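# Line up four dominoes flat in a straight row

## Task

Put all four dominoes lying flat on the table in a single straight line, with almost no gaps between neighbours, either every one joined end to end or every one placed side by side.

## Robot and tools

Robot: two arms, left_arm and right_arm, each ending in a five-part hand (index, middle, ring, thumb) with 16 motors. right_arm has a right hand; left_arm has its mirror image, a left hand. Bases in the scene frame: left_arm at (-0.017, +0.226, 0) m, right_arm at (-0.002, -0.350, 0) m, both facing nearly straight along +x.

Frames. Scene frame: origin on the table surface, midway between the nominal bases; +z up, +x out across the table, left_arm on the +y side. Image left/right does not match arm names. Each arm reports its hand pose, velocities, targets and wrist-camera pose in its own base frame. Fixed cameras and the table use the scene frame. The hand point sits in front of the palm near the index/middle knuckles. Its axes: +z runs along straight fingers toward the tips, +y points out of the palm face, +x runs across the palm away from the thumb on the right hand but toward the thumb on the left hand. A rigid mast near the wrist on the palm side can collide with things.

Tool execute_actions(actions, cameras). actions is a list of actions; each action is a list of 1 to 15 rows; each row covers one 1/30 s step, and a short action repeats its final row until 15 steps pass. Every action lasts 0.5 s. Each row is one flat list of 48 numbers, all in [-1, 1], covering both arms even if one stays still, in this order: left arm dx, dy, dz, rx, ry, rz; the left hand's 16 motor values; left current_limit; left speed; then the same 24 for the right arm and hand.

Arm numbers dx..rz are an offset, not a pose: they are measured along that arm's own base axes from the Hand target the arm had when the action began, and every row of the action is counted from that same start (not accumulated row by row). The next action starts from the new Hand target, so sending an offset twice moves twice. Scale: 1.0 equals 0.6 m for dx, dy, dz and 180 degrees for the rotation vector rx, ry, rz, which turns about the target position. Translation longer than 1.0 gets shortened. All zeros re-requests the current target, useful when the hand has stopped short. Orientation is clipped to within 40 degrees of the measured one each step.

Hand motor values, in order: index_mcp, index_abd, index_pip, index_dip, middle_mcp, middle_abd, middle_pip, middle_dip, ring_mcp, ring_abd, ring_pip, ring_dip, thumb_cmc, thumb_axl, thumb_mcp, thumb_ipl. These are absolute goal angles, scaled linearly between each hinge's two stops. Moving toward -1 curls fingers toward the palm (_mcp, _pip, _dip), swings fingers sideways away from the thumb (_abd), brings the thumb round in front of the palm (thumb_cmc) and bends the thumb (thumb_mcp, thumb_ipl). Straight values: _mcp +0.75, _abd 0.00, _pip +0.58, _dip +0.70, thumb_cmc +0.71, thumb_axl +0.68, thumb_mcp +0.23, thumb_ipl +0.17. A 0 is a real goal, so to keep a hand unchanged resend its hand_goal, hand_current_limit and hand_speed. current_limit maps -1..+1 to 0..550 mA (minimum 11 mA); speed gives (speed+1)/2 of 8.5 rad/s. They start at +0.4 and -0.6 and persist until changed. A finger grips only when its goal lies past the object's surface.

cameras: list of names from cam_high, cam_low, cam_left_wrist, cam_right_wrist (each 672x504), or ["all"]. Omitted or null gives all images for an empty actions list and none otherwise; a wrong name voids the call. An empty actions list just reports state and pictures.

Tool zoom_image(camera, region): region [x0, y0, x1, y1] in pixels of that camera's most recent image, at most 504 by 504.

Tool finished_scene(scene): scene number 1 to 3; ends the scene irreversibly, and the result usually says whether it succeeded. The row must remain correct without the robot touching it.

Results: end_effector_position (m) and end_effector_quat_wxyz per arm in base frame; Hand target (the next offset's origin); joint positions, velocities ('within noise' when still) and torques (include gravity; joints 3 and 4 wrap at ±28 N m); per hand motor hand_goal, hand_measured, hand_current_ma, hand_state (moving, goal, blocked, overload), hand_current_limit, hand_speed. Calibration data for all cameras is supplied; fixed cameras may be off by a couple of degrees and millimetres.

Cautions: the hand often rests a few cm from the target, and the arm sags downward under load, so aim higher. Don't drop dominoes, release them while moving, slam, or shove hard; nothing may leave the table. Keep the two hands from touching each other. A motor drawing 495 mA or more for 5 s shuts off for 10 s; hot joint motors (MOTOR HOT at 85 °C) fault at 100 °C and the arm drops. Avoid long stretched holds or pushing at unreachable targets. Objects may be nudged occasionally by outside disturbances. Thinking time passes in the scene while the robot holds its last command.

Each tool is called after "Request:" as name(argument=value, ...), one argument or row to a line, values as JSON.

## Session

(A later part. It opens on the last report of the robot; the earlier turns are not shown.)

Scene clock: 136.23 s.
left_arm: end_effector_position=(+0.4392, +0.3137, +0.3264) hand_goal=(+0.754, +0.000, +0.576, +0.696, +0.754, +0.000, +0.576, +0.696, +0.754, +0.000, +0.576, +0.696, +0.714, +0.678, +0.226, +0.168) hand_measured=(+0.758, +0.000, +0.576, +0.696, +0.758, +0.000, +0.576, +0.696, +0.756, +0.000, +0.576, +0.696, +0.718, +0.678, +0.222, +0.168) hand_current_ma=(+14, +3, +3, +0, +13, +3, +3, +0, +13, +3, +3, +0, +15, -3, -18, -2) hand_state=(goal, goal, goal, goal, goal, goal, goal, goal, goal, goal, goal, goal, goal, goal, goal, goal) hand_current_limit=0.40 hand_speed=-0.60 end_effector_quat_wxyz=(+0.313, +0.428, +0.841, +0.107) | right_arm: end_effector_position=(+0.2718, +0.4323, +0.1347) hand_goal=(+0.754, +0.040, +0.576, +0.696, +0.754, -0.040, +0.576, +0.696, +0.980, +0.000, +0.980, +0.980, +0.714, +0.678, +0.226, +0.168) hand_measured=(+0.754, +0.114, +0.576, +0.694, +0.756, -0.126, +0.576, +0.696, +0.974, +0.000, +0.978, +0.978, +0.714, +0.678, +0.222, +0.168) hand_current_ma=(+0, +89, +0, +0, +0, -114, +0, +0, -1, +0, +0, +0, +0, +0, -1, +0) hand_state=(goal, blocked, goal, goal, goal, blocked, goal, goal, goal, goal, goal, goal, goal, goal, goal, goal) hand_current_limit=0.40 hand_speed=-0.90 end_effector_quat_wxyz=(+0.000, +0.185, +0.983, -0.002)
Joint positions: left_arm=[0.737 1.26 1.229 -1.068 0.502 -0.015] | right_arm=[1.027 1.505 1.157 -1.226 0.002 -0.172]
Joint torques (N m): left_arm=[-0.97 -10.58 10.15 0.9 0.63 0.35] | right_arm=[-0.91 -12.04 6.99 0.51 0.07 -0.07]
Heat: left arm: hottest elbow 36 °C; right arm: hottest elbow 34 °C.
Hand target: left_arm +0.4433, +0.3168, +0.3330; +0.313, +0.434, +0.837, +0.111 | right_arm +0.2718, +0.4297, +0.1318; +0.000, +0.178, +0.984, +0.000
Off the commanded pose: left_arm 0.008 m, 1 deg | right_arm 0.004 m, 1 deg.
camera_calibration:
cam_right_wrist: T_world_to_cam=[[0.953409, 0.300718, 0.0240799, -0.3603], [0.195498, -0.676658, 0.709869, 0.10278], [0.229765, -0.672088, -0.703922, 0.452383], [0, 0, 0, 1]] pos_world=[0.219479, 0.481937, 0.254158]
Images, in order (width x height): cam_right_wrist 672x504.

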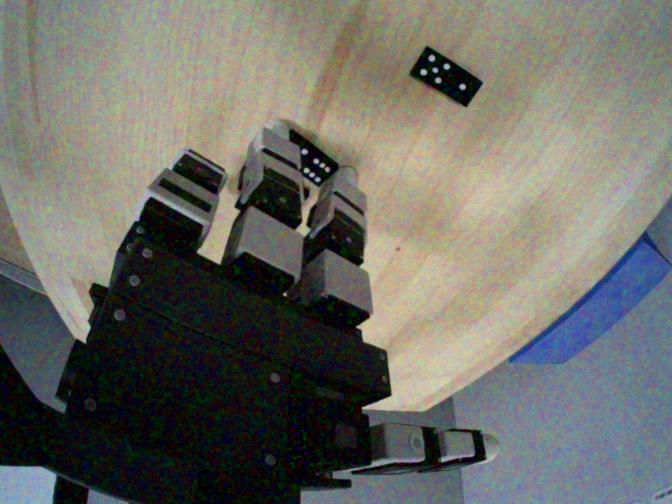

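Request:
execute_actions(
  actions=[],
  cameras=["cam_high"],
)

Request:
zoom_image(
  camera="cam_high",
  region=[190, 170, 330, 275],
)

Scene clock: 137.70 s.
left_arm: end_effector_position=(+0.4392, +0.3137, +0.3264) hand_goal=(+0.754, +0.000, +0.576, +0.696, +0.754, +0.000, +0.576, +0.696, +0.754, +0.000, +0.576, +0.696, +0.714, +0.678, +0.226, +0.168) hand_measured=(+0.758, +0.000, +0.576, +0.696, +0.758, +0.000, +0.576, +0.696, +0.756, +0.000, +0.576, +0.696, +0.718, +0.678, +0.222, +0.168) hand_current_ma=(+14, +3, +3, +0, +13, +3, +3, +0, +13, +3, +3, +0, +15, -3, -18, -2) hand_state=(goal, goal, goal, goal, goal, goal, goal, goal, goal, goal, goal, goal, goal, goal, goal, goal) hand_current_limit=0.40 hand_speed=-0.60 end_effector_quat_wxyz=(+0.313, +0.428, +0.841, +0.107) | right_arm: end_effector_position=(+0.2717, +0.4323, +0.1347) hand_goal=(+0.754, +0.040, +0.576, +0.696, +0.754, -0.040, +0.576, +0.696, +0.980, +0.000, +0.980, +0.980, +0.714, +0.678, +0.226, +0.168) hand_measured=(+0.754, +0.114, +0.576, +0.694, +0.756, -0.126, +0.576, +0.696, +0.974, +0.000, +0.978, +0.978, +0.714, +0.678, +0.222, +0.168) hand_current_ma=(+0, +89, +0, +0, +0, -114, +0, +0, -1, +0, +0, +0, +0, +0, -1, +0) hand_state=(goal, blocked, goal, goal, goal, blocked, goal, goal, goal, goal, goal, goal, goal, goal, goal, goal) hand_current_limit=0.40 hand_speed=-0.90 end_effector_quat_wxyz=(+0.000, +0.185, +0.983, -0.002)
Joint positions: left_arm=[0.737 1.26 1.229 -1.068 0.502 -0.015] | right_arm=[1.027 1.505 1.157 -1.226 0.002 -0.173]
Joint velocities: within noise
Joint torques (N m): left_arm=[-1.61 -9.23 10.13 0.9 0.63 0.27] | right_arm=[-0.73 -11.93 7.01 0.54 0.06 -0.06]
Heat: left arm: hottest elbow 36 °C; right arm: hottest elbow 34 °C.
Hand target: left_arm +0.4433, +0.3168, +0.3330; +0.313, +0.434, +0.837, +0.111 | right_arm +0.2718, +0.4297, +0.1318; +0.000, +0.178, +0.984, +0.000
Off the commanded pose: left_arm 0.008 m, 1 deg | right_arm 0.004 m, 1 deg.
Images, in order (width x height): cam_high 672x504.

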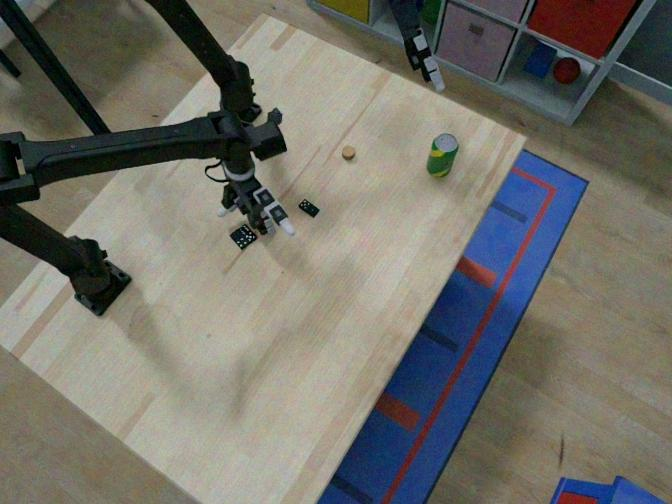

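Scaled by 3.600 from the camera's 672x504 image, which has a finer 960x720 frame.

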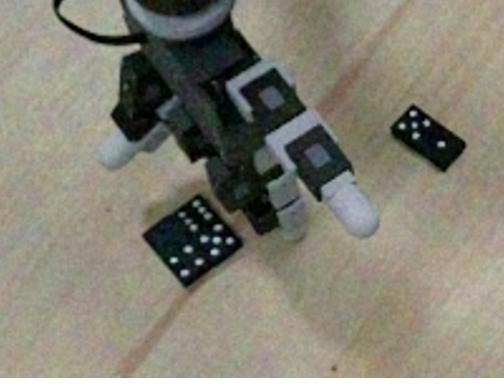

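Request:
execute_actions(
  actions=[
    [[0,0,0,0,0,0,0.754,0,0.576,0.696,0.754,0,0.576,0.696,0.754,0,0.576,0.696,0.714,0.678,0.226,0.168,0.4,-0.6,-0.0133,-0.0252,0.002,0,0,0,0.754,0.04,0.576,0.696,0.754,-0.04,0.576,0.696,0.98,0,0.98,0.98,0.714,0.678,0.226,0.168,0.4,-0.9]],
  ],
  cameras=["cam_right_wrist", "cam_high"],
)

Request:
zoom_image(
  camera="cam_right_wrist",
  region=[260, 110, 380, 200],
)

Request:
zoom_image(
  camera="cam_high",
  region=[210, 200, 290, 260],
)

Scene clock: 139.37 s.
left_arm: end_effector_position=(+0.4392, +0.3137, +0.3264) hand_goal=(+0.754, +0.000, +0.576, +0.696, +0.754, +0.000, +0.576, +0.696, +0.754, +0.000, +0.576, +0.696, +0.714, +0.678, +0.226, +0.168) hand_measured=(+0.758, +0.000, +0.576, +0.696, +0.758, +0.000, +0.576, +0.696, +0.756, +0.000, +0.576, +0.696, +0.718, +0.678, +0.222, +0.168) hand_current_ma=(+14, +3, +3, +0, +13, +3, +3, +0, +13, +3, +3, +0, +15, -3, -18, -2) hand_state=(goal, goal, goal, goal, goal, goal, goal, goal, goal, goal, goal, goal, goal, goal, goal, goal) hand_current_limit=0.40 hand_speed=-0.60 end_effector_quat_wxyz=(+0.313, +0.428, +0.841, +0.107) | right_arm: end_effector_position=(+0.2646, +0.4201, +0.1349) hand_goal=(+0.754, +0.040, +0.576, +0.696, +0.754, -0.040, +0.576, +0.696, +0.980, +0.000, +0.980, +0.980, +0.714, +0.678, +0.226, +0.168) hand_measured=(+0.734, +0.114, +0.566, +0.690, +0.756, -0.126, +0.576, +0.696, +0.974, +0.000, +0.978, +0.978, +0.714, +0.678, +0.222, +0.168) hand_current_ma=(-12, +89, -3, -1, +0, -114, +0, +0, -1, +0, +0, +0, +0, +0, -1, +0) hand_state=(goal, blocked, goal, goal, goal, blocked, goal, goal, goal, goal, goal, goal, goal, goal, goal, goal) hand_current_limit=0.40 hand_speed=-0.90 end_effector_quat_wxyz=(+0.002, +0.181, +0.983, +0.000)
Joint positions: left_arm=[0.737 1.26 1.229 -1.068 0.502 -0.015] | right_arm=[1.025 1.466 1.113 -1.216 0.003 -0.182]
Joint torques (N m): left_arm=[-0.97 -8.94 10.25 0.96 0.63 0.24] | right_arm=[-0.67 -11.52 6.94 0.29 0 -0.01]
Heat: left arm: hottest elbow 36 °C; right arm: hottest elbow 34 °C.
Hand target: left_arm +0.4433, +0.3168, +0.3330; +0.313, +0.434, +0.837, +0.111 | right_arm +0.2637, +0.4147, +0.1332; +0.000, +0.178, +0.984, +0.001
Off the commanded pose: left_arm 0.008 m, 1 deg | right_arm 0.006 m, 0 deg.
camera_calibration:
cam_right_wrist: T_world_to_cam=[[0.95088, 0.308214, 0.0288399, -0.352874], [0.198391, -0.678265, 0.707529, 0.0959283], [0.237632, -0.667054, -0.706095, 0.442099], [0, 0, 0, 1]] pos_world=[0.211453, 0.46873, 0.254469]
Images, in order (width x height): cam_high 672x504, cam_right_wrist 672x504.

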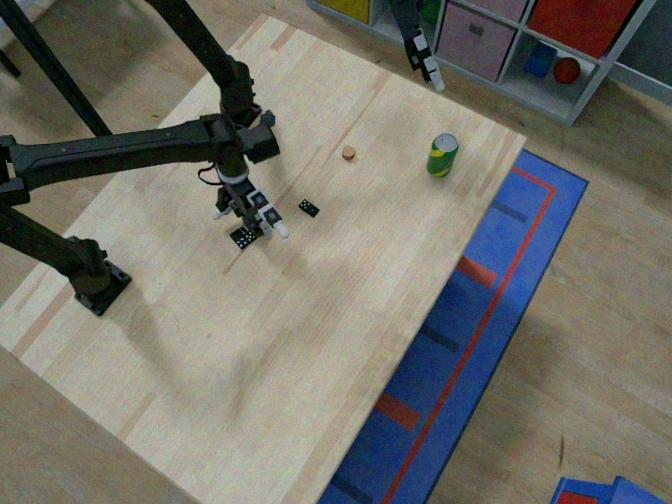

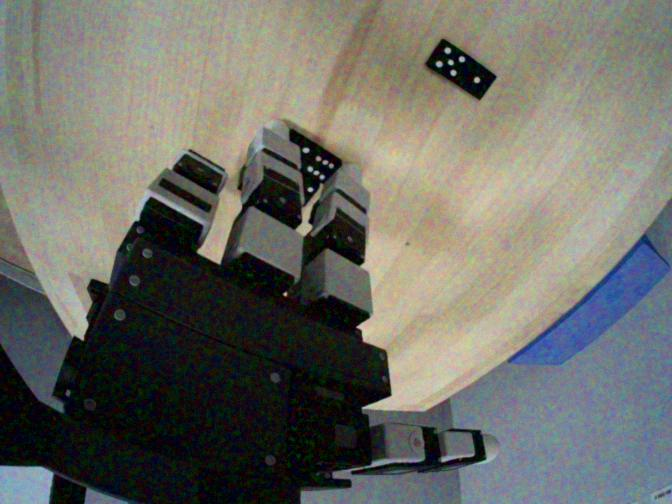

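Scaled by 4.200 from the camera's 672x504 image, which has a finer 960x720 frame.

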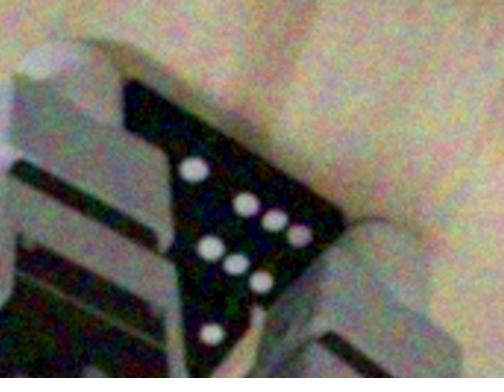

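Scaled by 6.300 from the camera's 672x504 image, which has a finer 960x720 frame.

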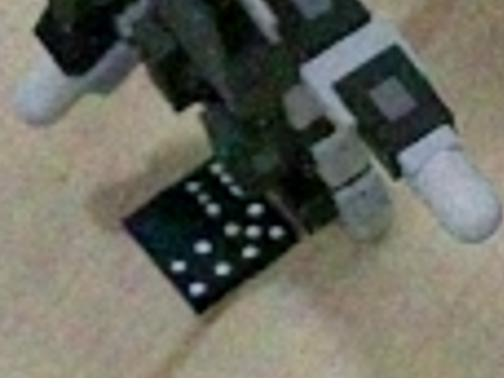

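Request:
execute_actions(
  actions=[
    [[0,0,0,0,0,0,0.754,0,0.576,0.696,0.754,0,0.576,0.696,0.754,0,0.576,0.696,0.714,0.678,0.226,0.168,0.4,-0.6,-0.0017,-0.0035,0.0,0,0,0,0.754,0.04,0.576,0.696,0.754,-0.04,0.576,0.696,0.98,0,0.98,0.98,0.714,0.678,0.226,0.168,0.4,-0.9]],
    [[0,0,0,0,0,0,0.754,0,0.576,0.696,0.754,0,0.576,0.696,0.754,0,0.576,0.696,0.714,0.678,0.226,0.168,0.4,-0.6,0,0,0,0,0,0,0.754,0.2,0.576,0.696,0.754,-0.2,0.576,0.696,0.98,0,0.98,0.98,0.714,0.678,0.226,0.168,0.4,-0.6]],
  ],
  cameras=["cam_right_wrist", "cam_high"],
)

Request:
zoom_image(
  camera="cam_right_wrist",
  region=[260, 110, 380, 200],
)

Scene clock: 142.07 s.
left_arm: end_effector_position=(+0.4392, +0.3137, +0.3264) hand_goal=(+0.754, +0.000, +0.576, +0.696, +0.754, +0.000, +0.576, +0.696, +0.754, +0.000, +0.576, +0.696, +0.714, +0.678, +0.226, +0.168) hand_measured=(+0.758, +0.000, +0.576, +0.696, +0.758, +0.000, +0.576, +0.696, +0.756, +0.000, +0.576, +0.696, +0.718, +0.678, +0.222, +0.168) hand_current_ma=(+14, +3, +3, +0, +13, +3, +3, +0, +13, +3, +3, +0, +15, -3, -18, -2) hand_state=(goal, goal, goal, goal, goal, goal, goal, goal, goal, goal, goal, goal, goal, goal, goal, goal) hand_current_limit=0.40 hand_speed=-0.60 end_effector_quat_wxyz=(+0.313, +0.428, +0.841, +0.107) | right_arm: end_effector_position=(+0.2626, +0.4173, +0.1339) hand_goal=(+0.754, +0.200, +0.576, +0.696, +0.754, -0.200, +0.576, +0.696, +0.980, +0.000, +0.980, +0.980, +0.714, +0.678, +0.226, +0.168) hand_measured=(+0.740, +0.188, +0.568, +0.690, +0.754, -0.196, +0.576, +0.696, +0.974, +0.000, +0.978, +0.978, +0.714, +0.678, +0.222, +0.168) hand_current_ma=(-7, -3, -2, -1, +0, +1, +0, +0, -1, +0, +0, +0, +0, +0, -1, +0) hand_state=(goal, goal, goal, goal, goal, goal, goal, goal, goal, goal, goal, goal, goal, goal, goal, goal) hand_current_limit=0.40 hand_speed=-0.60 end_effector_quat_wxyz=(+0.000, +0.180, +0.984, +0.000)
Joint positions: left_arm=[0.737 1.26 1.229 -1.068 0.502 -0.015] | right_arm=[1.024 1.46 1.104 -1.216 0.001 -0.184]
Joint torques (N m): left_arm=[-0.62 -8.47 10.02 1.05 0.69 0.34] | right_arm=[-1.03 -11.58 7.17 0.25 0.1 0]
Heat: left arm: hottest elbow 36 °C; right arm: hottest elbow 34 °C.
Hand target: left_arm +0.4433, +0.3168, +0.3330; +0.313, +0.434, +0.837, +0.111 | right_arm +0.2627, +0.4126, +0.1330; +0.000, +0.178, +0.984, +0.000
Off the commanded pose: left_arm 0.008 m, 1 deg | right_arm 0.005 m, 0 deg.
camera_calibration:
cam_right_wrist: T_world_to_cam=[[0.950599, 0.309365, 0.0255954, -0.350056], [0.20132, -0.67716, 0.70776, 0.0939575], [0.236289, -0.667643, -0.705989, 0.440524], [0, 0, 0, 1]] pos_world=[0.209756, 0.466032, 0.253466]
Images, in order (width x height): cam_high 672x504, cam_right_wrist 672x504.

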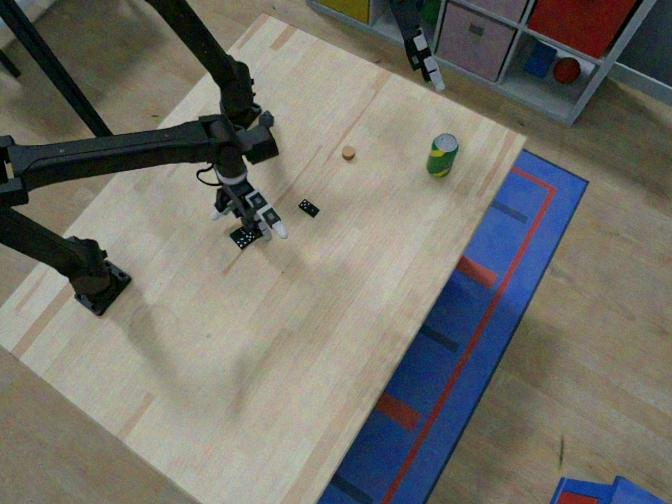

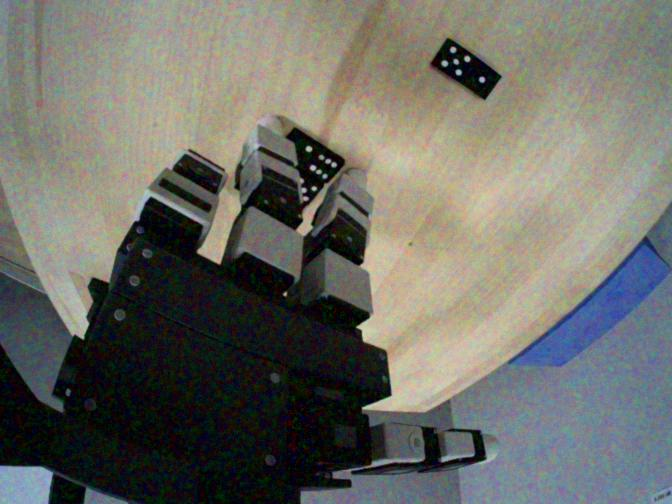

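Scaled by 4.200 from the camera's 672x504 image, which has a finer 960x720 frame.

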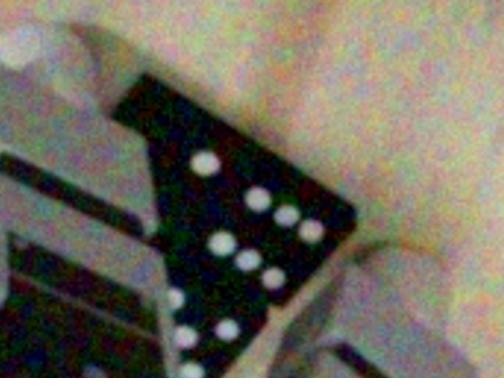

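Request:
execute_actions(
  actions=[
    [[0,0,0,0,0,0,0.754,0,0.576,0.696,0.754,0,0.576,0.696,0.754,0,0.576,0.696,0.714,0.678,0.226,0.168,0.4,-0.6,0,0.004,0.06,0,0,0,0.754,0.2,0.576,0.696,0.754,-0.2,0.576,0.696,0.98,0,0.98,0.98,0.714,0.678,0.226,0.168,0.4,-0.6]],
    [[0,0,0,0,0,0,0.754,0,0.576,0.696,0.754,0,0.576,0.696,0.754,0,0.576,0.696,0.714,0.678,0.226,0.168,0.4,-0.6,0,0.003,0.07,0,0,0,0.754,0.2,0.576,0.696,0.754,-0.2,0.576,0.696,0.98,0,0.98,0.98,0.714,0.678,0.226,0.168,0.4,-0.6]],
  ],
  cameras=["cam_right_wrist", "cam_high"],
)

Request:
zoom_image(
  camera="cam_right_wrist",
  region=[240, 80, 440, 230],
)

Scene clock: 144.07 s.
left_arm: end_effector_position=(+0.4392, +0.3137, +0.3264) hand_goal=(+0.754, +0.000, +0.576, +0.696, +0.754, +0.000, +0.576, +0.696, +0.754, +0.000, +0.576, +0.696, +0.714, +0.678, +0.226, +0.168) hand_measured=(+0.758, +0.000, +0.576, +0.696, +0.758, +0.000, +0.576, +0.696, +0.756, +0.000, +0.576, +0.696, +0.718, +0.678, +0.222, +0.168) hand_current_ma=(+14, +3, +3, +0, +13, +3, +3, +0, +13, +3, +3, +0, +15, -3, -18, -2) hand_state=(goal, goal, goal, goal, goal, goal, goal, goal, goal, goal, goal, goal, goal, goal, goal, goal) hand_current_limit=0.40 hand_speed=-0.60 end_effector_quat_wxyz=(+0.313, +0.428, +0.841, +0.107) | right_arm: end_effector_position=(+0.2535, +0.4023, +0.1832) hand_goal=(+0.754, +0.200, +0.576, +0.696, +0.754, -0.200, +0.576, +0.696, +0.980, +0.000, +0.980, +0.980, +0.714, +0.678, +0.226, +0.168) hand_measured=(+0.748, +0.194, +0.572, +0.692, +0.754, -0.196, +0.576, +0.696, +0.974, +0.000, +0.978, +0.978, +0.714, +0.678, +0.222, +0.168) hand_current_ma=(-1, -1, +0, +0, +0, +1, +0, +0, -1, +0, +0, +0, +0, +0, -1, +0) hand_state=(goal, goal, goal, goal, goal, goal, goal, goal, goal, goal, goal, goal, goal, goal, goal, goal) hand_current_limit=0.40 hand_speed=-0.60 end_effector_quat_wxyz=(-0.009, +0.180, +0.983, -0.024)
Joint positions: left_arm=[0.737 1.26 1.229 -1.068 0.502 -0.015] | right_arm=[1.024 1.407 1.195 -1.41 0.001 -0.184]
Joint torques (N m): left_arm=[-0.73 -10.29 9.98 1.06 0.73 0.28] | right_arm=[-0.44 -10.23 13.49 -0.34 0.09 0.04]
Heat: left arm: hottest elbow 36 °C; right arm: hottest elbow 34 °C.
Hand target: left_arm +0.4433, +0.3168, +0.3330; +0.313, +0.434, +0.837, +0.111 | right_arm +0.2626, +0.4167, +0.2109; +0.000, +0.178, +0.984, +0.000
Off the commanded pose: left_arm 0.008 m, 1 deg | right_arm 0.033 m, 3 deg.
camera_calibration:
cam_right_wrist: T_world_to_cam=[[0.950768, 0.309648, -0.0126179, -0.331103], [0.220145, -0.646173, 0.730751, 0.0293003], [0.218122, -0.697552, -0.682527, 0.479758], [0, 0, 0, 1]] pos_world=[0.203706, 0.456114, 0.301859]
Images, in order (width x height): cam_high 672x504, cam_right_wrist 672x504.

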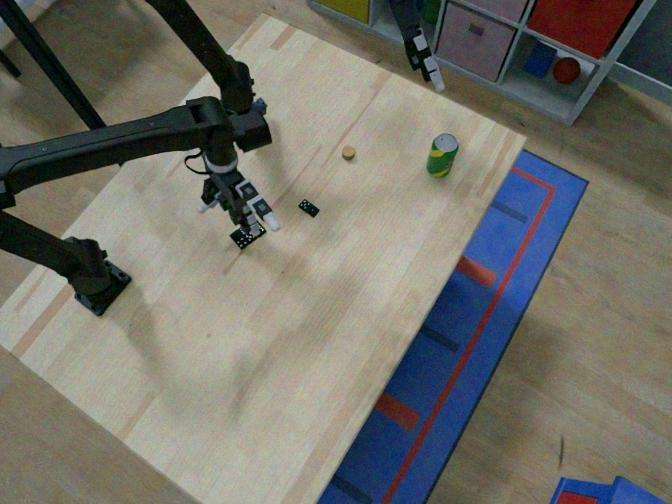

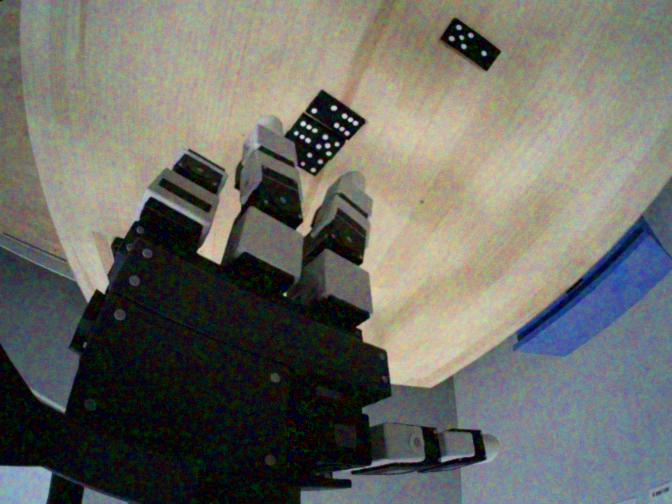

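Scaled by 2.520 from the camera's 672x504 image, which has a finer 960x720 frame.

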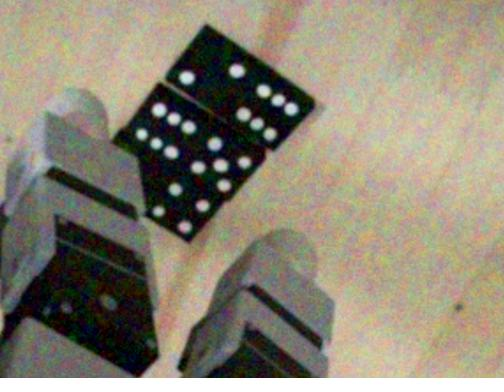

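Request:
zoom_image(
  camera="cam_right_wrist",
  region=[275, 80, 375, 180],
)

Scaled by 5.040 from the camera's 672x504 image, which has a finer 960x720 frame.

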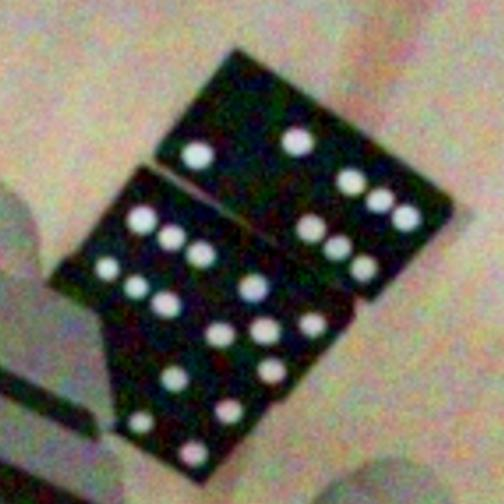

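Request:
execute_actions(
  actions=[
    [[0,0,0,0,0,0,0.754,0,0.576,0.696,0.754,0,0.576,0.696,0.754,0,0.576,0.696,0.714,0.678,0.226,0.168,0.4,-0.6,0.06,0.1,0.0,0,0,0.0375,0.754,0.2,0.576,0.696,0.754,-0.2,0.576,0.696,0.98,0,0.98,0.98,0.714,0.678,0.226,0.168,0.4,-0.6]],
    [[0,0,0,0,0,0,0.754,0,0.576,0.696,0.754,0,0.576,0.696,0.754,0,0.576,0.696,0.714,0.678,0.226,0.168,0.4,-0.6,0.06,0.1,-0.04,0,0,0.0375,0.754,0.2,0.576,0.696,0.754,-0.2,0.576,0.696,0.98,0,0.98,0.98,0.714,0.678,0.226,0.168,0.4,-0.6]],
  ],
  cameras=["cam_right_wrist"],
)

Request:
zoom_image(
  camera="cam_right_wrist",
  region=[240, 80, 440, 230],
)

Scene clock: 147.50 s.
left_arm: end_effector_position=(+0.4392, +0.3137, +0.3264) hand_goal=(+0.754, +0.000, +0.576, +0.696, +0.754, +0.000, +0.576, +0.696, +0.754, +0.000, +0.576, +0.696, +0.714, +0.678, +0.226, +0.168) hand_measured=(+0.758, +0.000, +0.576, +0.696, +0.758, +0.000, +0.576, +0.696, +0.756, +0.000, +0.576, +0.696, +0.718, +0.678, +0.222, +0.168) hand_current_ma=(+14, +3, +3, +0, +13, +3, +3, +0, +13, +3, +3, +0, +15, -3, -18, -2) hand_state=(goal, goal, goal, goal, goal, goal, goal, goal, goal, goal, goal, goal, goal, goal, goal, goal) hand_current_limit=0.40 hand_speed=-0.60 end_effector_quat_wxyz=(+0.313, +0.428, +0.841, +0.107) | right_arm: end_effector_position=(+0.3227, +0.5222, +0.1588) hand_goal=(+0.754, +0.200, +0.576, +0.696, +0.754, -0.200, +0.576, +0.696, +0.980, +0.000, +0.980, +0.980, +0.714, +0.678, +0.226, +0.168) hand_measured=(+0.752, +0.196, +0.574, +0.692, +0.752, -0.196, +0.576, +0.696, +0.974, +0.000, +0.978, +0.978, +0.714, +0.678, +0.222, +0.168) hand_current_ma=(+0, -1, +0, +0, +0, +1, +0, +0, -2, +0, +0, +0, +0, +0, -1, +0) hand_state=(goal, goal, goal, goal, goal, goal, goal, goal, goal, goal, goal, goal, goal, goal, goal, goal) hand_current_limit=0.40 hand_speed=-0.60 end_effector_quat_wxyz=(-0.011, +0.066, +0.997, -0.022)
Joint positions: left_arm=[0.737 1.26 1.229 -1.068 0.502 -0.015] | right_arm=[0.993 1.776 1.573 -1.418 0.003 -0.445]
Joint torques (N m): left_arm=[-0.85 -9.52 10.07 0.85 0.58 0.32] | right_arm=[-0.79 -16.73 13.65 -0.31 0.05 -0.05]
Heat: left arm: hottest elbow 36 °C; right arm: hottest elbow 35 °C.
Hand target: left_arm +0.4433, +0.3168, +0.3330; +0.313, +0.434, +0.837, +0.111 | right_arm +0.3347, +0.5368, +0.1872; +0.000, +0.061, +0.998, +0.001
Off the commanded pose: left_arm 0.008 m, 1 deg | right_arm 0.034 m, 3 deg.
camera_calibration:
cam_right_wrist: T_world_to_cam=[[0.855297, 0.517811, -0.0184356, -0.511407], [0.368697, -0.583228, 0.723815, 0.0295433], [0.364047, -0.625873, -0.689748, 0.448406], [0, 0, 0, 1]] pos_world=[0.263271, 0.562688, 0.278475]
Images, in order (width x height): cam_right_wrist 672x504.

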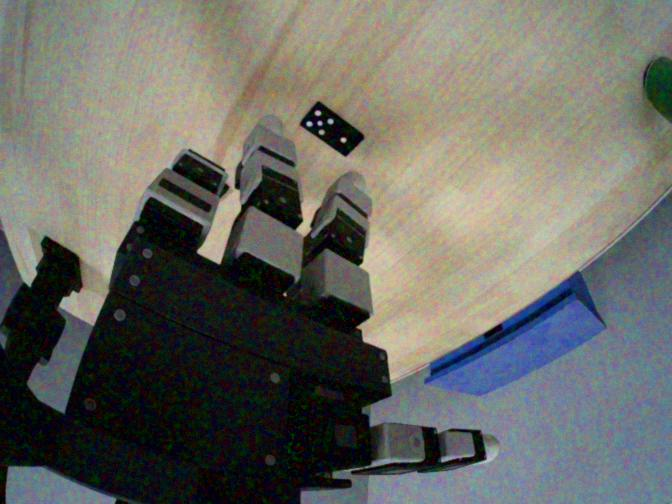

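Scaled by 2.520 from the camera's 672x504 image, which has a finer 960x720 frame.

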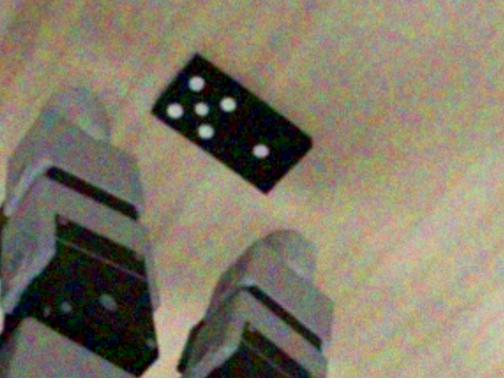

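Request:
execute_actions(
  actions=[
    [[0,0,0,0,0,0,0.754,0,0.576,0.696,0.754,0,0.576,0.696,0.754,0,0.576,0.696,0.714,0.678,0.226,0.168,0.4,-0.6,0.0,0.0,-0.04,0,0,-0.004,0.754,0.2,0.576,0.696,0.754,-0.2,0.576,0.696,0.98,0,0.98,0.98,0.714,0.678,0.226,0.168,0.4,-0.6]],
  ],
  cameras=["cam_right_wrist"],
)

Request:
zoom_image(
  camera="cam_right_wrist",
  region=[240, 80, 440, 230],
)

Scene clock: 149.23 s.
left_arm: end_effector_position=(+0.4392, +0.3137, +0.3264) hand_goal=(+0.754, +0.000, +0.576, +0.696, +0.754, +0.000, +0.576, +0.696, +0.754, +0.000, +0.576, +0.696, +0.714, +0.678, +0.226, +0.168) hand_measured=(+0.758, +0.000, +0.576, +0.696, +0.758, +0.000, +0.576, +0.696, +0.756, +0.000, +0.576, +0.696, +0.718, +0.678, +0.222, +0.168) hand_current_ma=(+14, +3, +3, +0, +13, +3, +3, +0, +13, +3, +3, +0, +15, -3, -18, -2) hand_state=(goal, goal, goal, goal, goal, goal, goal, goal, goal, goal, goal, goal, goal, goal, goal, goal) hand_current_limit=0.40 hand_speed=-0.60 end_effector_quat_wxyz=(+0.313, +0.428, +0.841, +0.107) | right_arm: end_effector_position=(+0.3272, +0.5292, +0.1600) hand_goal=(+0.754, +0.200, +0.576, +0.696, +0.754, -0.200, +0.576, +0.696, +0.980, +0.000, +0.980, +0.980, +0.714, +0.678, +0.226, +0.168) hand_measured=(+0.752, +0.196, +0.574, +0.692, +0.752, -0.196, +0.576, +0.696, +0.974, +0.000, +0.978, +0.978, +0.714, +0.678, +0.222, +0.168) hand_current_ma=(+0, -1, +0, +0, +0, +1, +0, +0, -2, +0, +0, +0, +0, +0, -1, +0) hand_state=(goal, goal, goal, goal, goal, goal, goal, goal, goal, goal, goal, goal, goal, goal, goal, goal) hand_current_limit=0.40 hand_speed=-0.60 end_effector_quat_wxyz=(-0.004, +0.066, +0.998, -0.009)
Joint positions: left_arm=[0.737 1.26 1.229 -1.068 0.502 -0.015] | right_arm=[0.993 1.778 1.573 -1.385 0.003 -0.445]
Joint torques (N m): left_arm=[-1.32 -9.52 10.11 0.85 0.63 0.32] | right_arm=[-0.73 -15.38 10.47 0.54 0 0.11]
Heat: left arm: hottest elbow 36 °C; right arm: hottest elbow 35 °C.
Hand target: left_arm +0.4433, +0.3168, +0.3330; +0.313, +0.434, +0.837, +0.111 | right_arm +0.3347, +0.5368, +0.1632; +0.000, +0.068, +0.998, +0.001
Off the commanded pose: left_arm 0.008 m, 1 deg | right_arm 0.011 m, 1 deg.
camera_calibration:
cam_right_wrist: T_world_to_cam=[[0.855175, 0.518259, 0.0090781, -0.523405], [0.356957, -0.60153, 0.714663, 0.046092], [0.375841, -0.607921, -0.69941, 0.440112], [0, 0, 0, 1]] pos_world=[0.265738, 0.566539, 0.27963]
Images, in order (width x height): cam_right_wrist 672x504.

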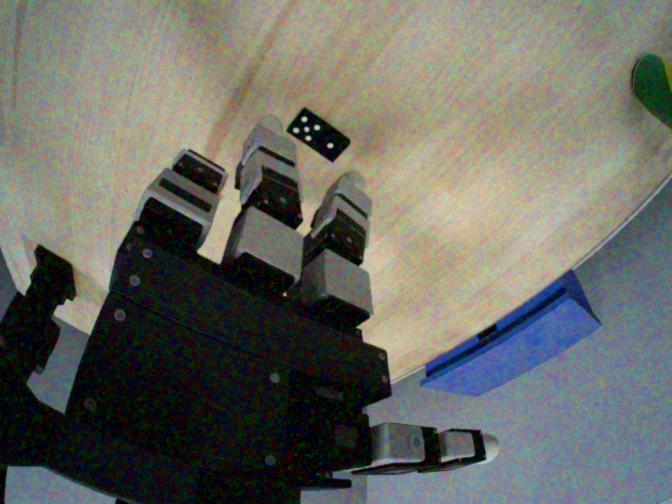

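Scaled by 2.520 from the camera's 672x504 image, which has a finer 960x720 frame.

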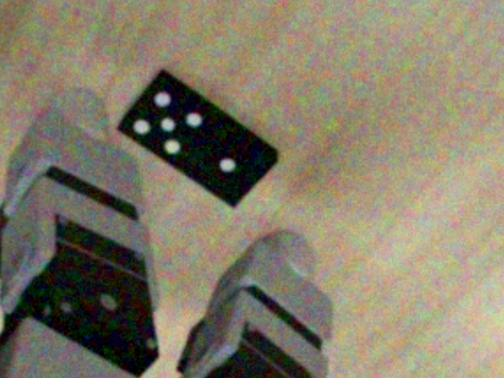

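Request:
execute_actions(
  actions=[
    [[0,0,0,0,0,0,0.754,0,0.576,0.696,0.754,0,0.576,0.696,0.754,0,0.576,0.696,0.714,0.678,0.226,0.168,0.4,-0.6,0.0,0.003,-0.027,0,0,-0.005,0.754,0.2,0.576,0.696,0.754,-0.2,0.576,0.696,0.98,0,0.98,0.98,0.714,0.678,0.226,0.168,0.4,-0.6]],
  ],
  cameras=["cam_right_wrist"],
)

Request:
zoom_image(
  camera="cam_right_wrist",
  region=[240, 80, 440, 230],
)

Scene clock: 151.00 s.
left_arm: end_effector_position=(+0.4392, +0.3137, +0.3264) hand_goal=(+0.754, +0.000, +0.576, +0.696, +0.754, +0.000, +0.576, +0.696, +0.754, +0.000, +0.576, +0.696, +0.714, +0.678, +0.226, +0.168) hand_measured=(+0.758, +0.000, +0.576, +0.696, +0.758, +0.000, +0.576, +0.696, +0.756, +0.000, +0.576, +0.696, +0.718, +0.678, +0.222, +0.168) hand_current_ma=(+14, +3, +3, +0, +13, +3, +3, +0, +13, +3, +3, +0, +15, -3, -18, -2) hand_state=(goal, goal, goal, goal, goal, goal, goal, goal, goal, goal, goal, goal, goal, goal, goal, goal) hand_current_limit=0.40 hand_speed=-0.60 end_effector_quat_wxyz=(+0.313, +0.428, +0.841, +0.107) | right_arm: end_effector_position=(+0.3329, +0.5371, +0.1537) hand_goal=(+0.754, +0.200, +0.576, +0.696, +0.754, -0.200, +0.576, +0.696, +0.980, +0.000, +0.980, +0.980, +0.714, +0.678, +0.226, +0.168) hand_measured=(+0.752, +0.196, +0.574, +0.692, +0.752, -0.196, +0.576, +0.696, +0.974, +0.000, +0.978, +0.978, +0.714, +0.678, +0.222, +0.168) hand_current_ma=(+0, -1, +0, +0, +0, +1, +0, +0, -2, +0, +0, +0, +0, +0, -1, +0) hand_state=(goal, goal, goal, goal, goal, goal, goal, goal, goal, goal, goal, goal, goal, goal, goal, goal) hand_current_limit=0.40 hand_speed=-0.60 end_effector_quat_wxyz=(+0.002, +0.069, +0.998, +0.000)
Joint positions: left_arm=[0.737 1.26 1.229 -1.068 0.502 -0.015] | right_arm=[0.993 1.794 1.573 -1.347 0.003 -0.441]
Joint torques (N m): left_arm=[-1.79 -9.35 10.06 0.94 0.64 0.31] | right_arm=[-0.32 -15.91 8.35 0.5 0.02 0.25]
Heat: left arm: hottest elbow 36 °C; right arm: hottest elbow 35 °C.
Hand target: left_arm +0.4433, +0.3168, +0.3330; +0.313, +0.434, +0.837, +0.111 | right_arm +0.3347, +0.5386, +0.1469; +0.000, +0.075, +0.997, +0.000
Off the commanded pose: left_arm 0.008 m, 1 deg | right_arm 0.007 m, 1 deg.
camera_calibration:
cam_right_wrist: T_world_to_cam=[[0.857327, 0.513973, 0.028661, -0.533719], [0.345697, -0.616103, 0.70775, 0.0660672], [0.381423, -0.596865, -0.705881, 0.43156], [0, 0, 0, 1]] pos_world=[0.270126, 0.572605, 0.273168]
Images, in order (width x height): cam_right_wrist 672x504.

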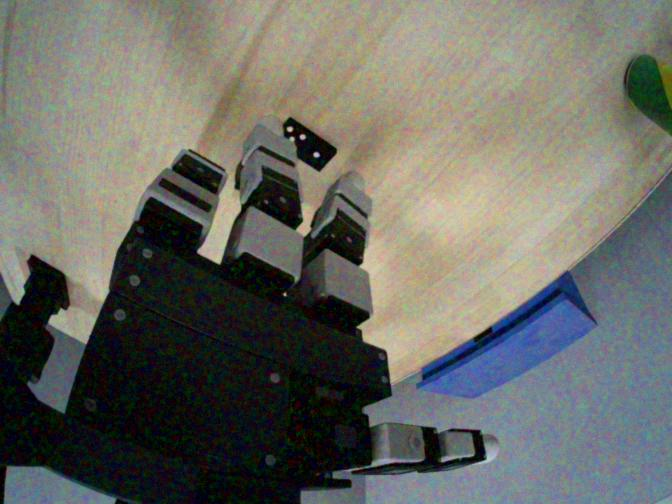

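Scaled by 2.520 from the camera's 672x504 image, which has a finer 960x720 frame.

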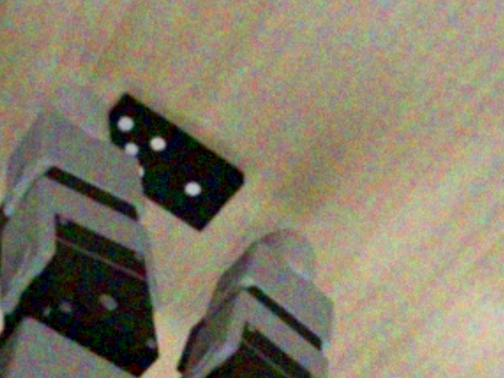

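Request:
execute_actions(
  actions=[
    [[0,0,0,0,0,0,0.754,0,0.576,0.696,0.754,0,0.576,0.696,0.754,0,0.576,0.696,0.714,0.678,0.226,0.168,0.4,-0.6,-0.009,0.0,-0.02,0,0,0.0,0.754,0.2,0.576,0.696,0.754,-0.2,0.576,0.696,0.98,0,0.98,0.98,0.714,0.678,0.226,0.168,0.4,-0.6]],
  ],
  cameras=["cam_right_wrist"],
)

Request:
zoom_image(
  camera="cam_right_wrist",
  region=[240, 80, 440, 230],
)

Scene clock: 153.30 s.
left_arm: end_effector_position=(+0.4392, +0.3137, +0.3264) hand_goal=(+0.754, +0.000, +0.576, +0.696, +0.754, +0.000, +0.576, +0.696, +0.754, +0.000, +0.576, +0.696, +0.714, +0.678, +0.226, +0.168) hand_measured=(+0.758, +0.000, +0.576, +0.696, +0.758, +0.000, +0.576, +0.696, +0.756, +0.000, +0.576, +0.696, +0.718, +0.678, +0.222, +0.168) hand_current_ma=(+14, +3, +3, +0, +13, +3, +3, +0, +13, +3, +3, +0, +15, -3, -18, -2) hand_state=(goal, goal, goal, goal, goal, goal, goal, goal, goal, goal, goal, goal, goal, goal, goal, goal) hand_current_limit=0.40 hand_speed=-0.60 end_effector_quat_wxyz=(+0.313, +0.428, +0.841, +0.107) | right_arm: end_effector_position=(+0.3313, +0.5355, +0.1419) hand_goal=(+0.754, +0.200, +0.576, +0.696, +0.754, -0.200, +0.576, +0.696, +0.980, +0.000, +0.980, +0.980, +0.714, +0.678, +0.226, +0.168) hand_measured=(+0.752, +0.196, +0.574, +0.692, +0.752, -0.196, +0.576, +0.696, +0.974, +0.000, +0.978, +0.978, +0.714, +0.678, +0.222, +0.168) hand_current_ma=(+0, -1, +0, +0, +0, +1, +0, +0, -2, +0, +0, +0, +0, +0, -1, +0) hand_state=(goal, goal, goal, goal, goal, goal, goal, goal, goal, goal, goal, goal, goal, goal, goal, goal) hand_current_limit=0.40 hand_speed=-0.60 end_effector_quat_wxyz=(+0.002, +0.071, +0.997, +0.001)
Joint positions: left_arm=[0.737 1.26 1.229 -1.068 0.502 -0.015] | right_arm=[0.994 1.795 1.543 -1.315 0.003 -0.434]
Joint torques (N m): left_arm=[-1.38 -9.76 10.1 1.05 0.68 0.34] | right_arm=[0.26 -15.79 8.12 0.47 -0.01 0.3]
Heat: left arm: hottest elbow 36 °C; right arm: hottest elbow 35 °C.
Hand target: left_arm +0.4433, +0.3168, +0.3330; +0.313, +0.434, +0.837, +0.111 | right_arm +0.3294, +0.5385, +0.1347; +0.000, +0.076, +0.997, +0.000
Off the commanded pose: left_arm 0.008 m, 1 deg | right_arm 0.008 m, 1 deg.
camera_calibration:
cam_right_wrist: T_world_to_cam=[[0.859842, 0.509716, 0.0293292, -0.529941], [0.342362, -0.618242, 0.707506, 0.0762798], [0.37876, -0.598302, -0.706099, 0.424579], [0, 0, 0, 1]] pos_world=[0.268736, 0.571306, 0.261369]
Images, in order (width x height): cam_right_wrist 672x504.

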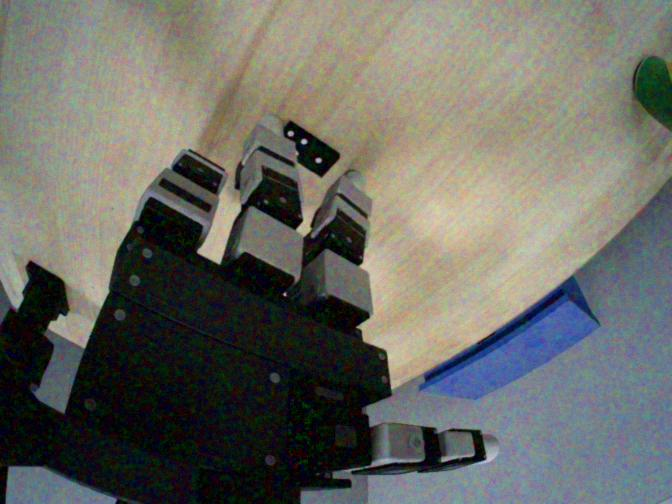

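Scaled by 2.520 from the camera's 672x504 image, which has a finer 960x720 frame.

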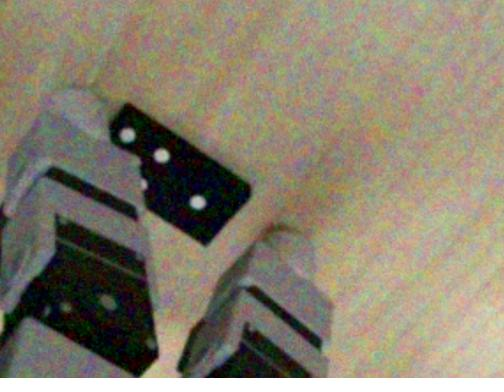

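Request:
execute_actions(
  actions=[
    [[0,0,0,0,0,0,0.754,0,0.576,0.696,0.754,0,0.576,0.696,0.754,0,0.576,0.696,0.714,0.678,0.226,0.168,0.4,-0.6,-0.001,0.007,-0.012,0,0,0.0,0.754,0.2,0.576,0.696,0.754,-0.2,0.576,0.696,0.98,0,0.98,0.98,0.714,0.678,0.226,0.168,0.4,-0.6]],
  ],
  cameras=["cam_right_wrist"],
)

Request:
zoom_image(
  camera="cam_right_wrist",
  region=[240, 80, 440, 230],
)

Scene clock: 154.97 s.
left_arm: end_effector_position=(+0.4392, +0.3137, +0.3264) hand_goal=(+0.754, +0.000, +0.576, +0.696, +0.754, +0.000, +0.576, +0.696, +0.754, +0.000, +0.576, +0.696, +0.714, +0.678, +0.226, +0.168) hand_measured=(+0.758, +0.000, +0.576, +0.696, +0.758, +0.000, +0.576, +0.696, +0.756, +0.000, +0.576, +0.696, +0.718, +0.678, +0.222, +0.168) hand_current_ma=(+14, +3, +3, +0, +13, +3, +3, +0, +13, +3, +3, +0, +15, -3, -18, -2) hand_state=(goal, goal, goal, goal, goal, goal, goal, goal, goal, goal, goal, goal, goal, goal, goal, goal) hand_current_limit=0.40 hand_speed=-0.60 end_effector_quat_wxyz=(+0.313, +0.428, +0.841, +0.107) | right_arm: end_effector_position=(+0.3307, +0.5399, +0.1379) hand_goal=(+0.754, +0.200, +0.576, +0.696, +0.754, -0.200, +0.576, +0.696, +0.980, +0.000, +0.980, +0.980, +0.714, +0.678, +0.226, +0.168) hand_measured=(+0.752, +0.200, +0.574, +0.694, +0.752, -0.196, +0.576, +0.696, +0.974, +0.000, +0.978, +0.978, +0.714, +0.678, +0.222, +0.168) hand_current_ma=(+0, +0, +0, +0, +0, +1, +0, +0, -2, +0, +0, +0, +0, +0, -1, +0) hand_state=(goal, goal, goal, goal, goal, goal, goal, goal, goal, goal, goal, goal, goal, goal, goal, goal) hand_current_limit=0.40 hand_speed=-0.60 end_effector_quat_wxyz=(+0.003, +0.071, +0.997, +0.003)
Joint positions: left_arm=[0.737 1.26 1.229 -1.068 0.502 -0.015] | right_arm=[0.999 1.804 1.543 -1.302 0.003 -0.429]
Joint torques (N m): left_arm=[-1.44 -9.17 10.1 1.01 0.65 0.35] | right_arm=[0.26 -15.38 8.02 0.59 0 0.27]
Heat: left arm: hottest elbow 36 °C; right arm: hottest elbow 35 °C.
Hand target: left_arm +0.4433, +0.3168, +0.3330; +0.313, +0.434, +0.837, +0.111 | right_arm +0.3287, +0.5427, +0.1277; +0.000, +0.075, +0.997, +0.000
Off the commanded pose: left_arm 0.008 m, 1 deg | right_arm 0.011 m, 1 deg.
camera_calibration:
cam_right_wrist: T_world_to_cam=[[0.859752, 0.509615, 0.033442, -0.532005], [0.340613, -0.620963, 0.705966, 0.08425], [0.380537, -0.595565, -0.707456, 0.422731], [0, 0, 0, 1]] pos_world=[0.267831, 0.575198, 0.257377]
Images, in order (width x height): cam_right_wrist 672x504.

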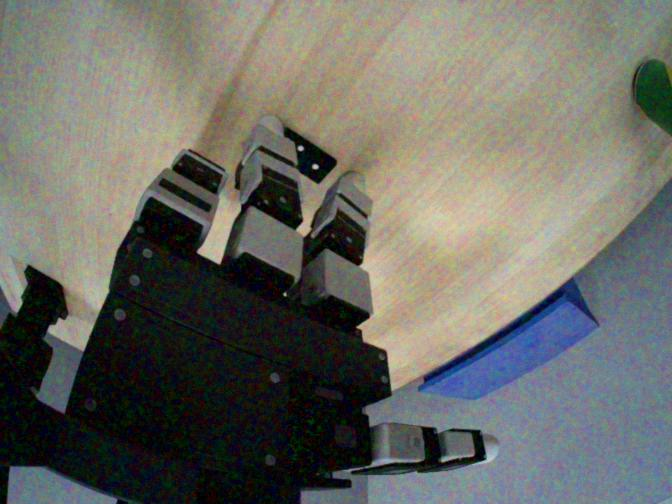

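Scaled by 2.520 from the camera's 672x504 image, which has a finer 960x720 frame.

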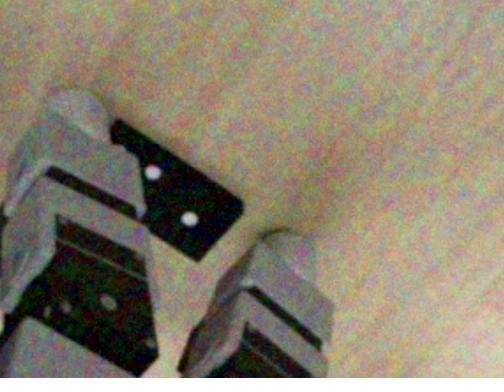

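Request:
execute_actions(
  actions=[
    [[0,0,0,0,0,0,0.754,0,0.576,0.696,0.754,0,0.576,0.696,0.754,0,0.576,0.696,0.714,0.678,0.226,0.168,0.4,-0.6,0.0,0,-0.007,0,0,0,0.754,0.05,0.576,0.696,0.754,-0.05,0.576,0.696,0.98,0,0.98,0.98,0.714,0.678,0.226,0.168,0.4,-0.9]],
    [[0,0,0,0,0,0,0.754,0,0.576,0.696,0.754,0,0.576,0.696,0.754,0,0.576,0.696,0.714,0.678,0.226,0.168,0.4,-0.6,0.0,0,0,0,0,0,0.754,0.04,0.576,0.696,0.754,-0.04,0.576,0.696,0.98,0,0.98,0.98,0.714,0.678,0.226,0.168,0.4,-0.9]],
  ],
  cameras=["cam_right_wrist"],
)

Request:
zoom_image(
  camera="cam_right_wrist",
  region=[220, 80, 420, 230],
)

Scene clock: 157.00 s.
left_arm: end_effector_position=(+0.4392, +0.3137, +0.3264) hand_goal=(+0.754, +0.000, +0.576, +0.696, +0.754, +0.000, +0.576, +0.696, +0.754, +0.000, +0.576, +0.696, +0.714, +0.678, +0.226, +0.168) hand_measured=(+0.758, +0.000, +0.576, +0.696, +0.758, +0.000, +0.576, +0.696, +0.756, +0.000, +0.576, +0.696, +0.718, +0.678, +0.222, +0.168) hand_current_ma=(+14, +3, +3, +0, +13, +3, +3, +0, +13, +3, +3, +0, +15, -3, -18, -2) hand_state=(goal, goal, goal, goal, goal, goal, goal, goal, goal, goal, goal, goal, goal, goal, goal, goal) hand_current_limit=0.40 hand_speed=-0.60 end_effector_quat_wxyz=(+0.313, +0.428, +0.841, +0.107) | right_arm: end_effector_position=(+0.3332, +0.5422, +0.1390) hand_goal=(+0.754, +0.040, +0.576, +0.696, +0.754, -0.040, +0.576, +0.696, +0.980, +0.000, +0.980, +0.980, +0.714, +0.678, +0.226, +0.168) hand_measured=(+0.760, +0.112, +0.580, +0.696, +0.752, -0.060, +0.576, +0.696, +0.974, +0.000, +0.978, +0.978, +0.714, +0.678, +0.222, +0.168) hand_current_ma=(+1, +84, +0, +0, +0, -9, +0, +0, -2, +0, +0, +0, +0, +0, -1, +0) hand_state=(goal, blocked, goal, goal, goal, blocked, goal, goal, goal, goal, goal, goal, goal, goal, goal, goal) hand_current_limit=0.40 hand_speed=-0.90 end_effector_quat_wxyz=(+0.008, +0.072, +0.997, +0.008)
Joint positions: left_arm=[0.737 1.26 1.229 -1.068 0.502 -0.015] | right_arm=[0.999 1.804 1.543 -1.289 0.006 -0.426]
Joint torques (N m): left_arm=[-1.08 -8 9.78 1.2 0.66 0.33] | right_arm=[0.56 -15.79 7.43 0.47 -0.14 0.24]
Heat: left arm: hottest elbow 36 °C; right arm: hottest elbow 35 °C.
Hand target: left_arm +0.4433, +0.3168, +0.3330; +0.313, +0.434, +0.837, +0.111 | right_arm +0.3287, +0.5427, +0.1235; +0.000, +0.075, +0.997, +0.000
Off the commanded pose: left_arm 0.008 m, 1 deg | right_arm 0.016 m, 1 deg.
camera_calibration:
cam_right_wrist: T_world_to_cam=[[0.86073, 0.506901, 0.0468619, -0.536092], [0.331837, -0.628502, 0.70347, 0.091413], [0.386042, -0.589947, -0.709179, 0.419329], [0, 0, 0, 1]] pos_world=[0.269218, 0.57658, 0.258195]
Images, in order (width x height): cam_right_wrist 672x504.

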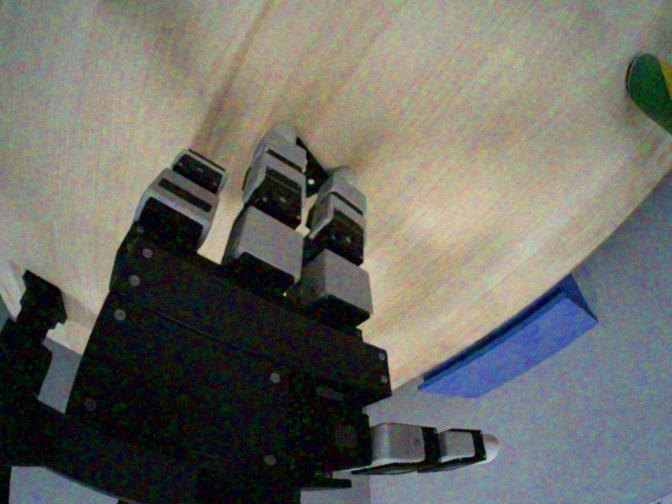

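Scaled by 2.520 from the camera's 672x504 image, which has a finer 960x720 frame.

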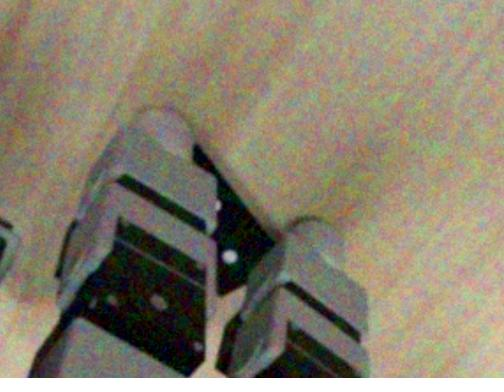

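Request:
execute_actions(
  actions=[
    [[0,0,0,0,0,0,0.754,0,0.576,0.696,0.754,0,0.576,0.696,0.754,0,0.576,0.696,0.714,0.678,0.226,0.168,0.4,-0.6,0.0,0,0.012,0,0,0,0.754,0.2,0.576,0.696,0.754,-0.2,0.576,0.696,0.98,0,0.98,0.98,0.714,0.678,0.226,0.168,0.4,-0.8]],
    [[0,0,0,0,0,0,0.754,0,0.576,0.696,0.754,0,0.576,0.696,0.754,0,0.576,0.696,0.714,0.678,0.226,0.168,0.4,-0.6,0.0,0,0.012,0,0,0,0.754,0.2,0.576,0.696,0.754,-0.2,0.576,0.696,0.98,0,0.98,0.98,0.714,0.678,0.226,0.168,0.4,-0.8]],
  ],
  cameras=["cam_right_wrist"],
)

Request:
zoom_image(
  camera="cam_right_wrist",
  region=[220, 80, 420, 230],
)

Scene clock: 159.07 s.
left_arm: end_effector_position=(+0.4392, +0.3137, +0.3264) hand_goal=(+0.754, +0.000, +0.576, +0.696, +0.754, +0.000, +0.576, +0.696, +0.754, +0.000, +0.576, +0.696, +0.714, +0.678, +0.226, +0.168) hand_measured=(+0.758, +0.000, +0.576, +0.696, +0.758, +0.000, +0.576, +0.696, +0.756, +0.000, +0.576, +0.696, +0.718, +0.678, +0.222, +0.168) hand_current_ma=(+14, +3, +3, +0, +13, +3, +3, +0, +13, +3, +3, +0, +15, -3, -18, -2) hand_state=(goal, goal, goal, goal, goal, goal, goal, goal, goal, goal, goal, goal, goal, goal, goal, goal) hand_current_limit=0.40 hand_speed=-0.60 end_effector_quat_wxyz=(+0.313, +0.428, +0.841, +0.107) | right_arm: end_effector_position=(+0.3288, +0.5411, +0.1379) hand_goal=(+0.754, +0.200, +0.576, +0.696, +0.754, -0.200, +0.576, +0.696, +0.980, +0.000, +0.980, +0.980, +0.714, +0.678, +0.226, +0.168) hand_measured=(+0.752, +0.194, +0.576, +0.698, +0.752, -0.194, +0.576, +0.696, +0.974, +0.000, +0.978, +0.978, +0.714, +0.678, +0.222, +0.168) hand_current_ma=(+0, -1, +0, +0, +0, +1, +0, +0, -2, +0, +0, +0, +0, +0, -1, +0) hand_state=(goal, goal, goal, goal, goal, goal, goal, goal, goal, goal, goal, goal, goal, goal, goal, goal) hand_current_limit=0.40 hand_speed=-0.80 end_effector_quat_wxyz=(+0.003, +0.071, +0.997, +0.003)
Joint positions: left_arm=[0.737 1.26 1.229 -1.068 0.502 -0.015] | right_arm=[1.003 1.804 1.543 -1.302 0.002 -0.426]
Joint torques (N m): left_arm=[-1.08 -9.47 10.07 1.03 0.65 0.29] | right_arm=[0.03 -16.32 9.54 -0.34 0.03 0.25]
Heat: left arm: hottest elbow 36 °C; right arm: hottest elbow 35 °C.
Hand target: left_arm +0.4433, +0.3168, +0.3330; +0.313, +0.434, +0.837, +0.111 | right_arm +0.3288, +0.5427, +0.1379; +0.000, +0.076, +0.997, +0.000
Off the commanded pose: left_arm 0.008 m, 1 deg | right_arm 0.002 m, 1 deg.
camera_calibration:
cam_right_wrist: T_world_to_cam=[[0.859381, 0.510262, 0.033126, -0.531128], [0.341535, -0.62101, 0.705479, 0.0854157], [0.380551, -0.594961, -0.707956, 0.423958], [0, 0, 0, 1]] pos_world=[0.265931, 0.576297, 0.257479]
Images, in order (width x height): cam_right_wrist 672x504.

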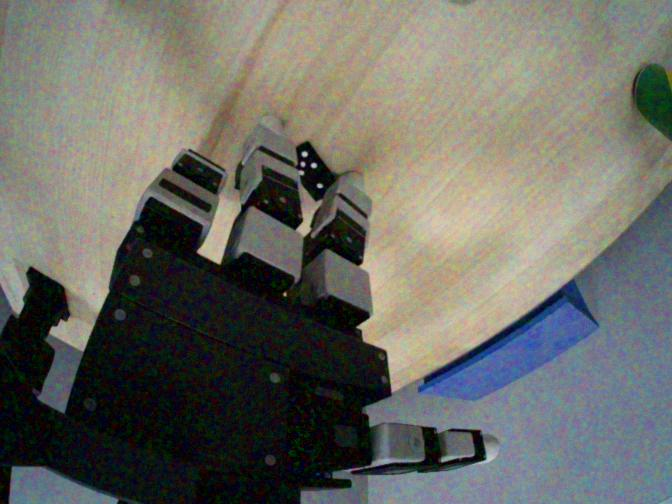

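Scaled by 2.520 from the camera's 672x504 image, which has a finer 960x720 frame.

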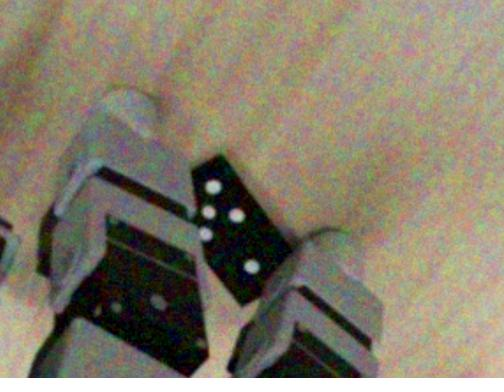

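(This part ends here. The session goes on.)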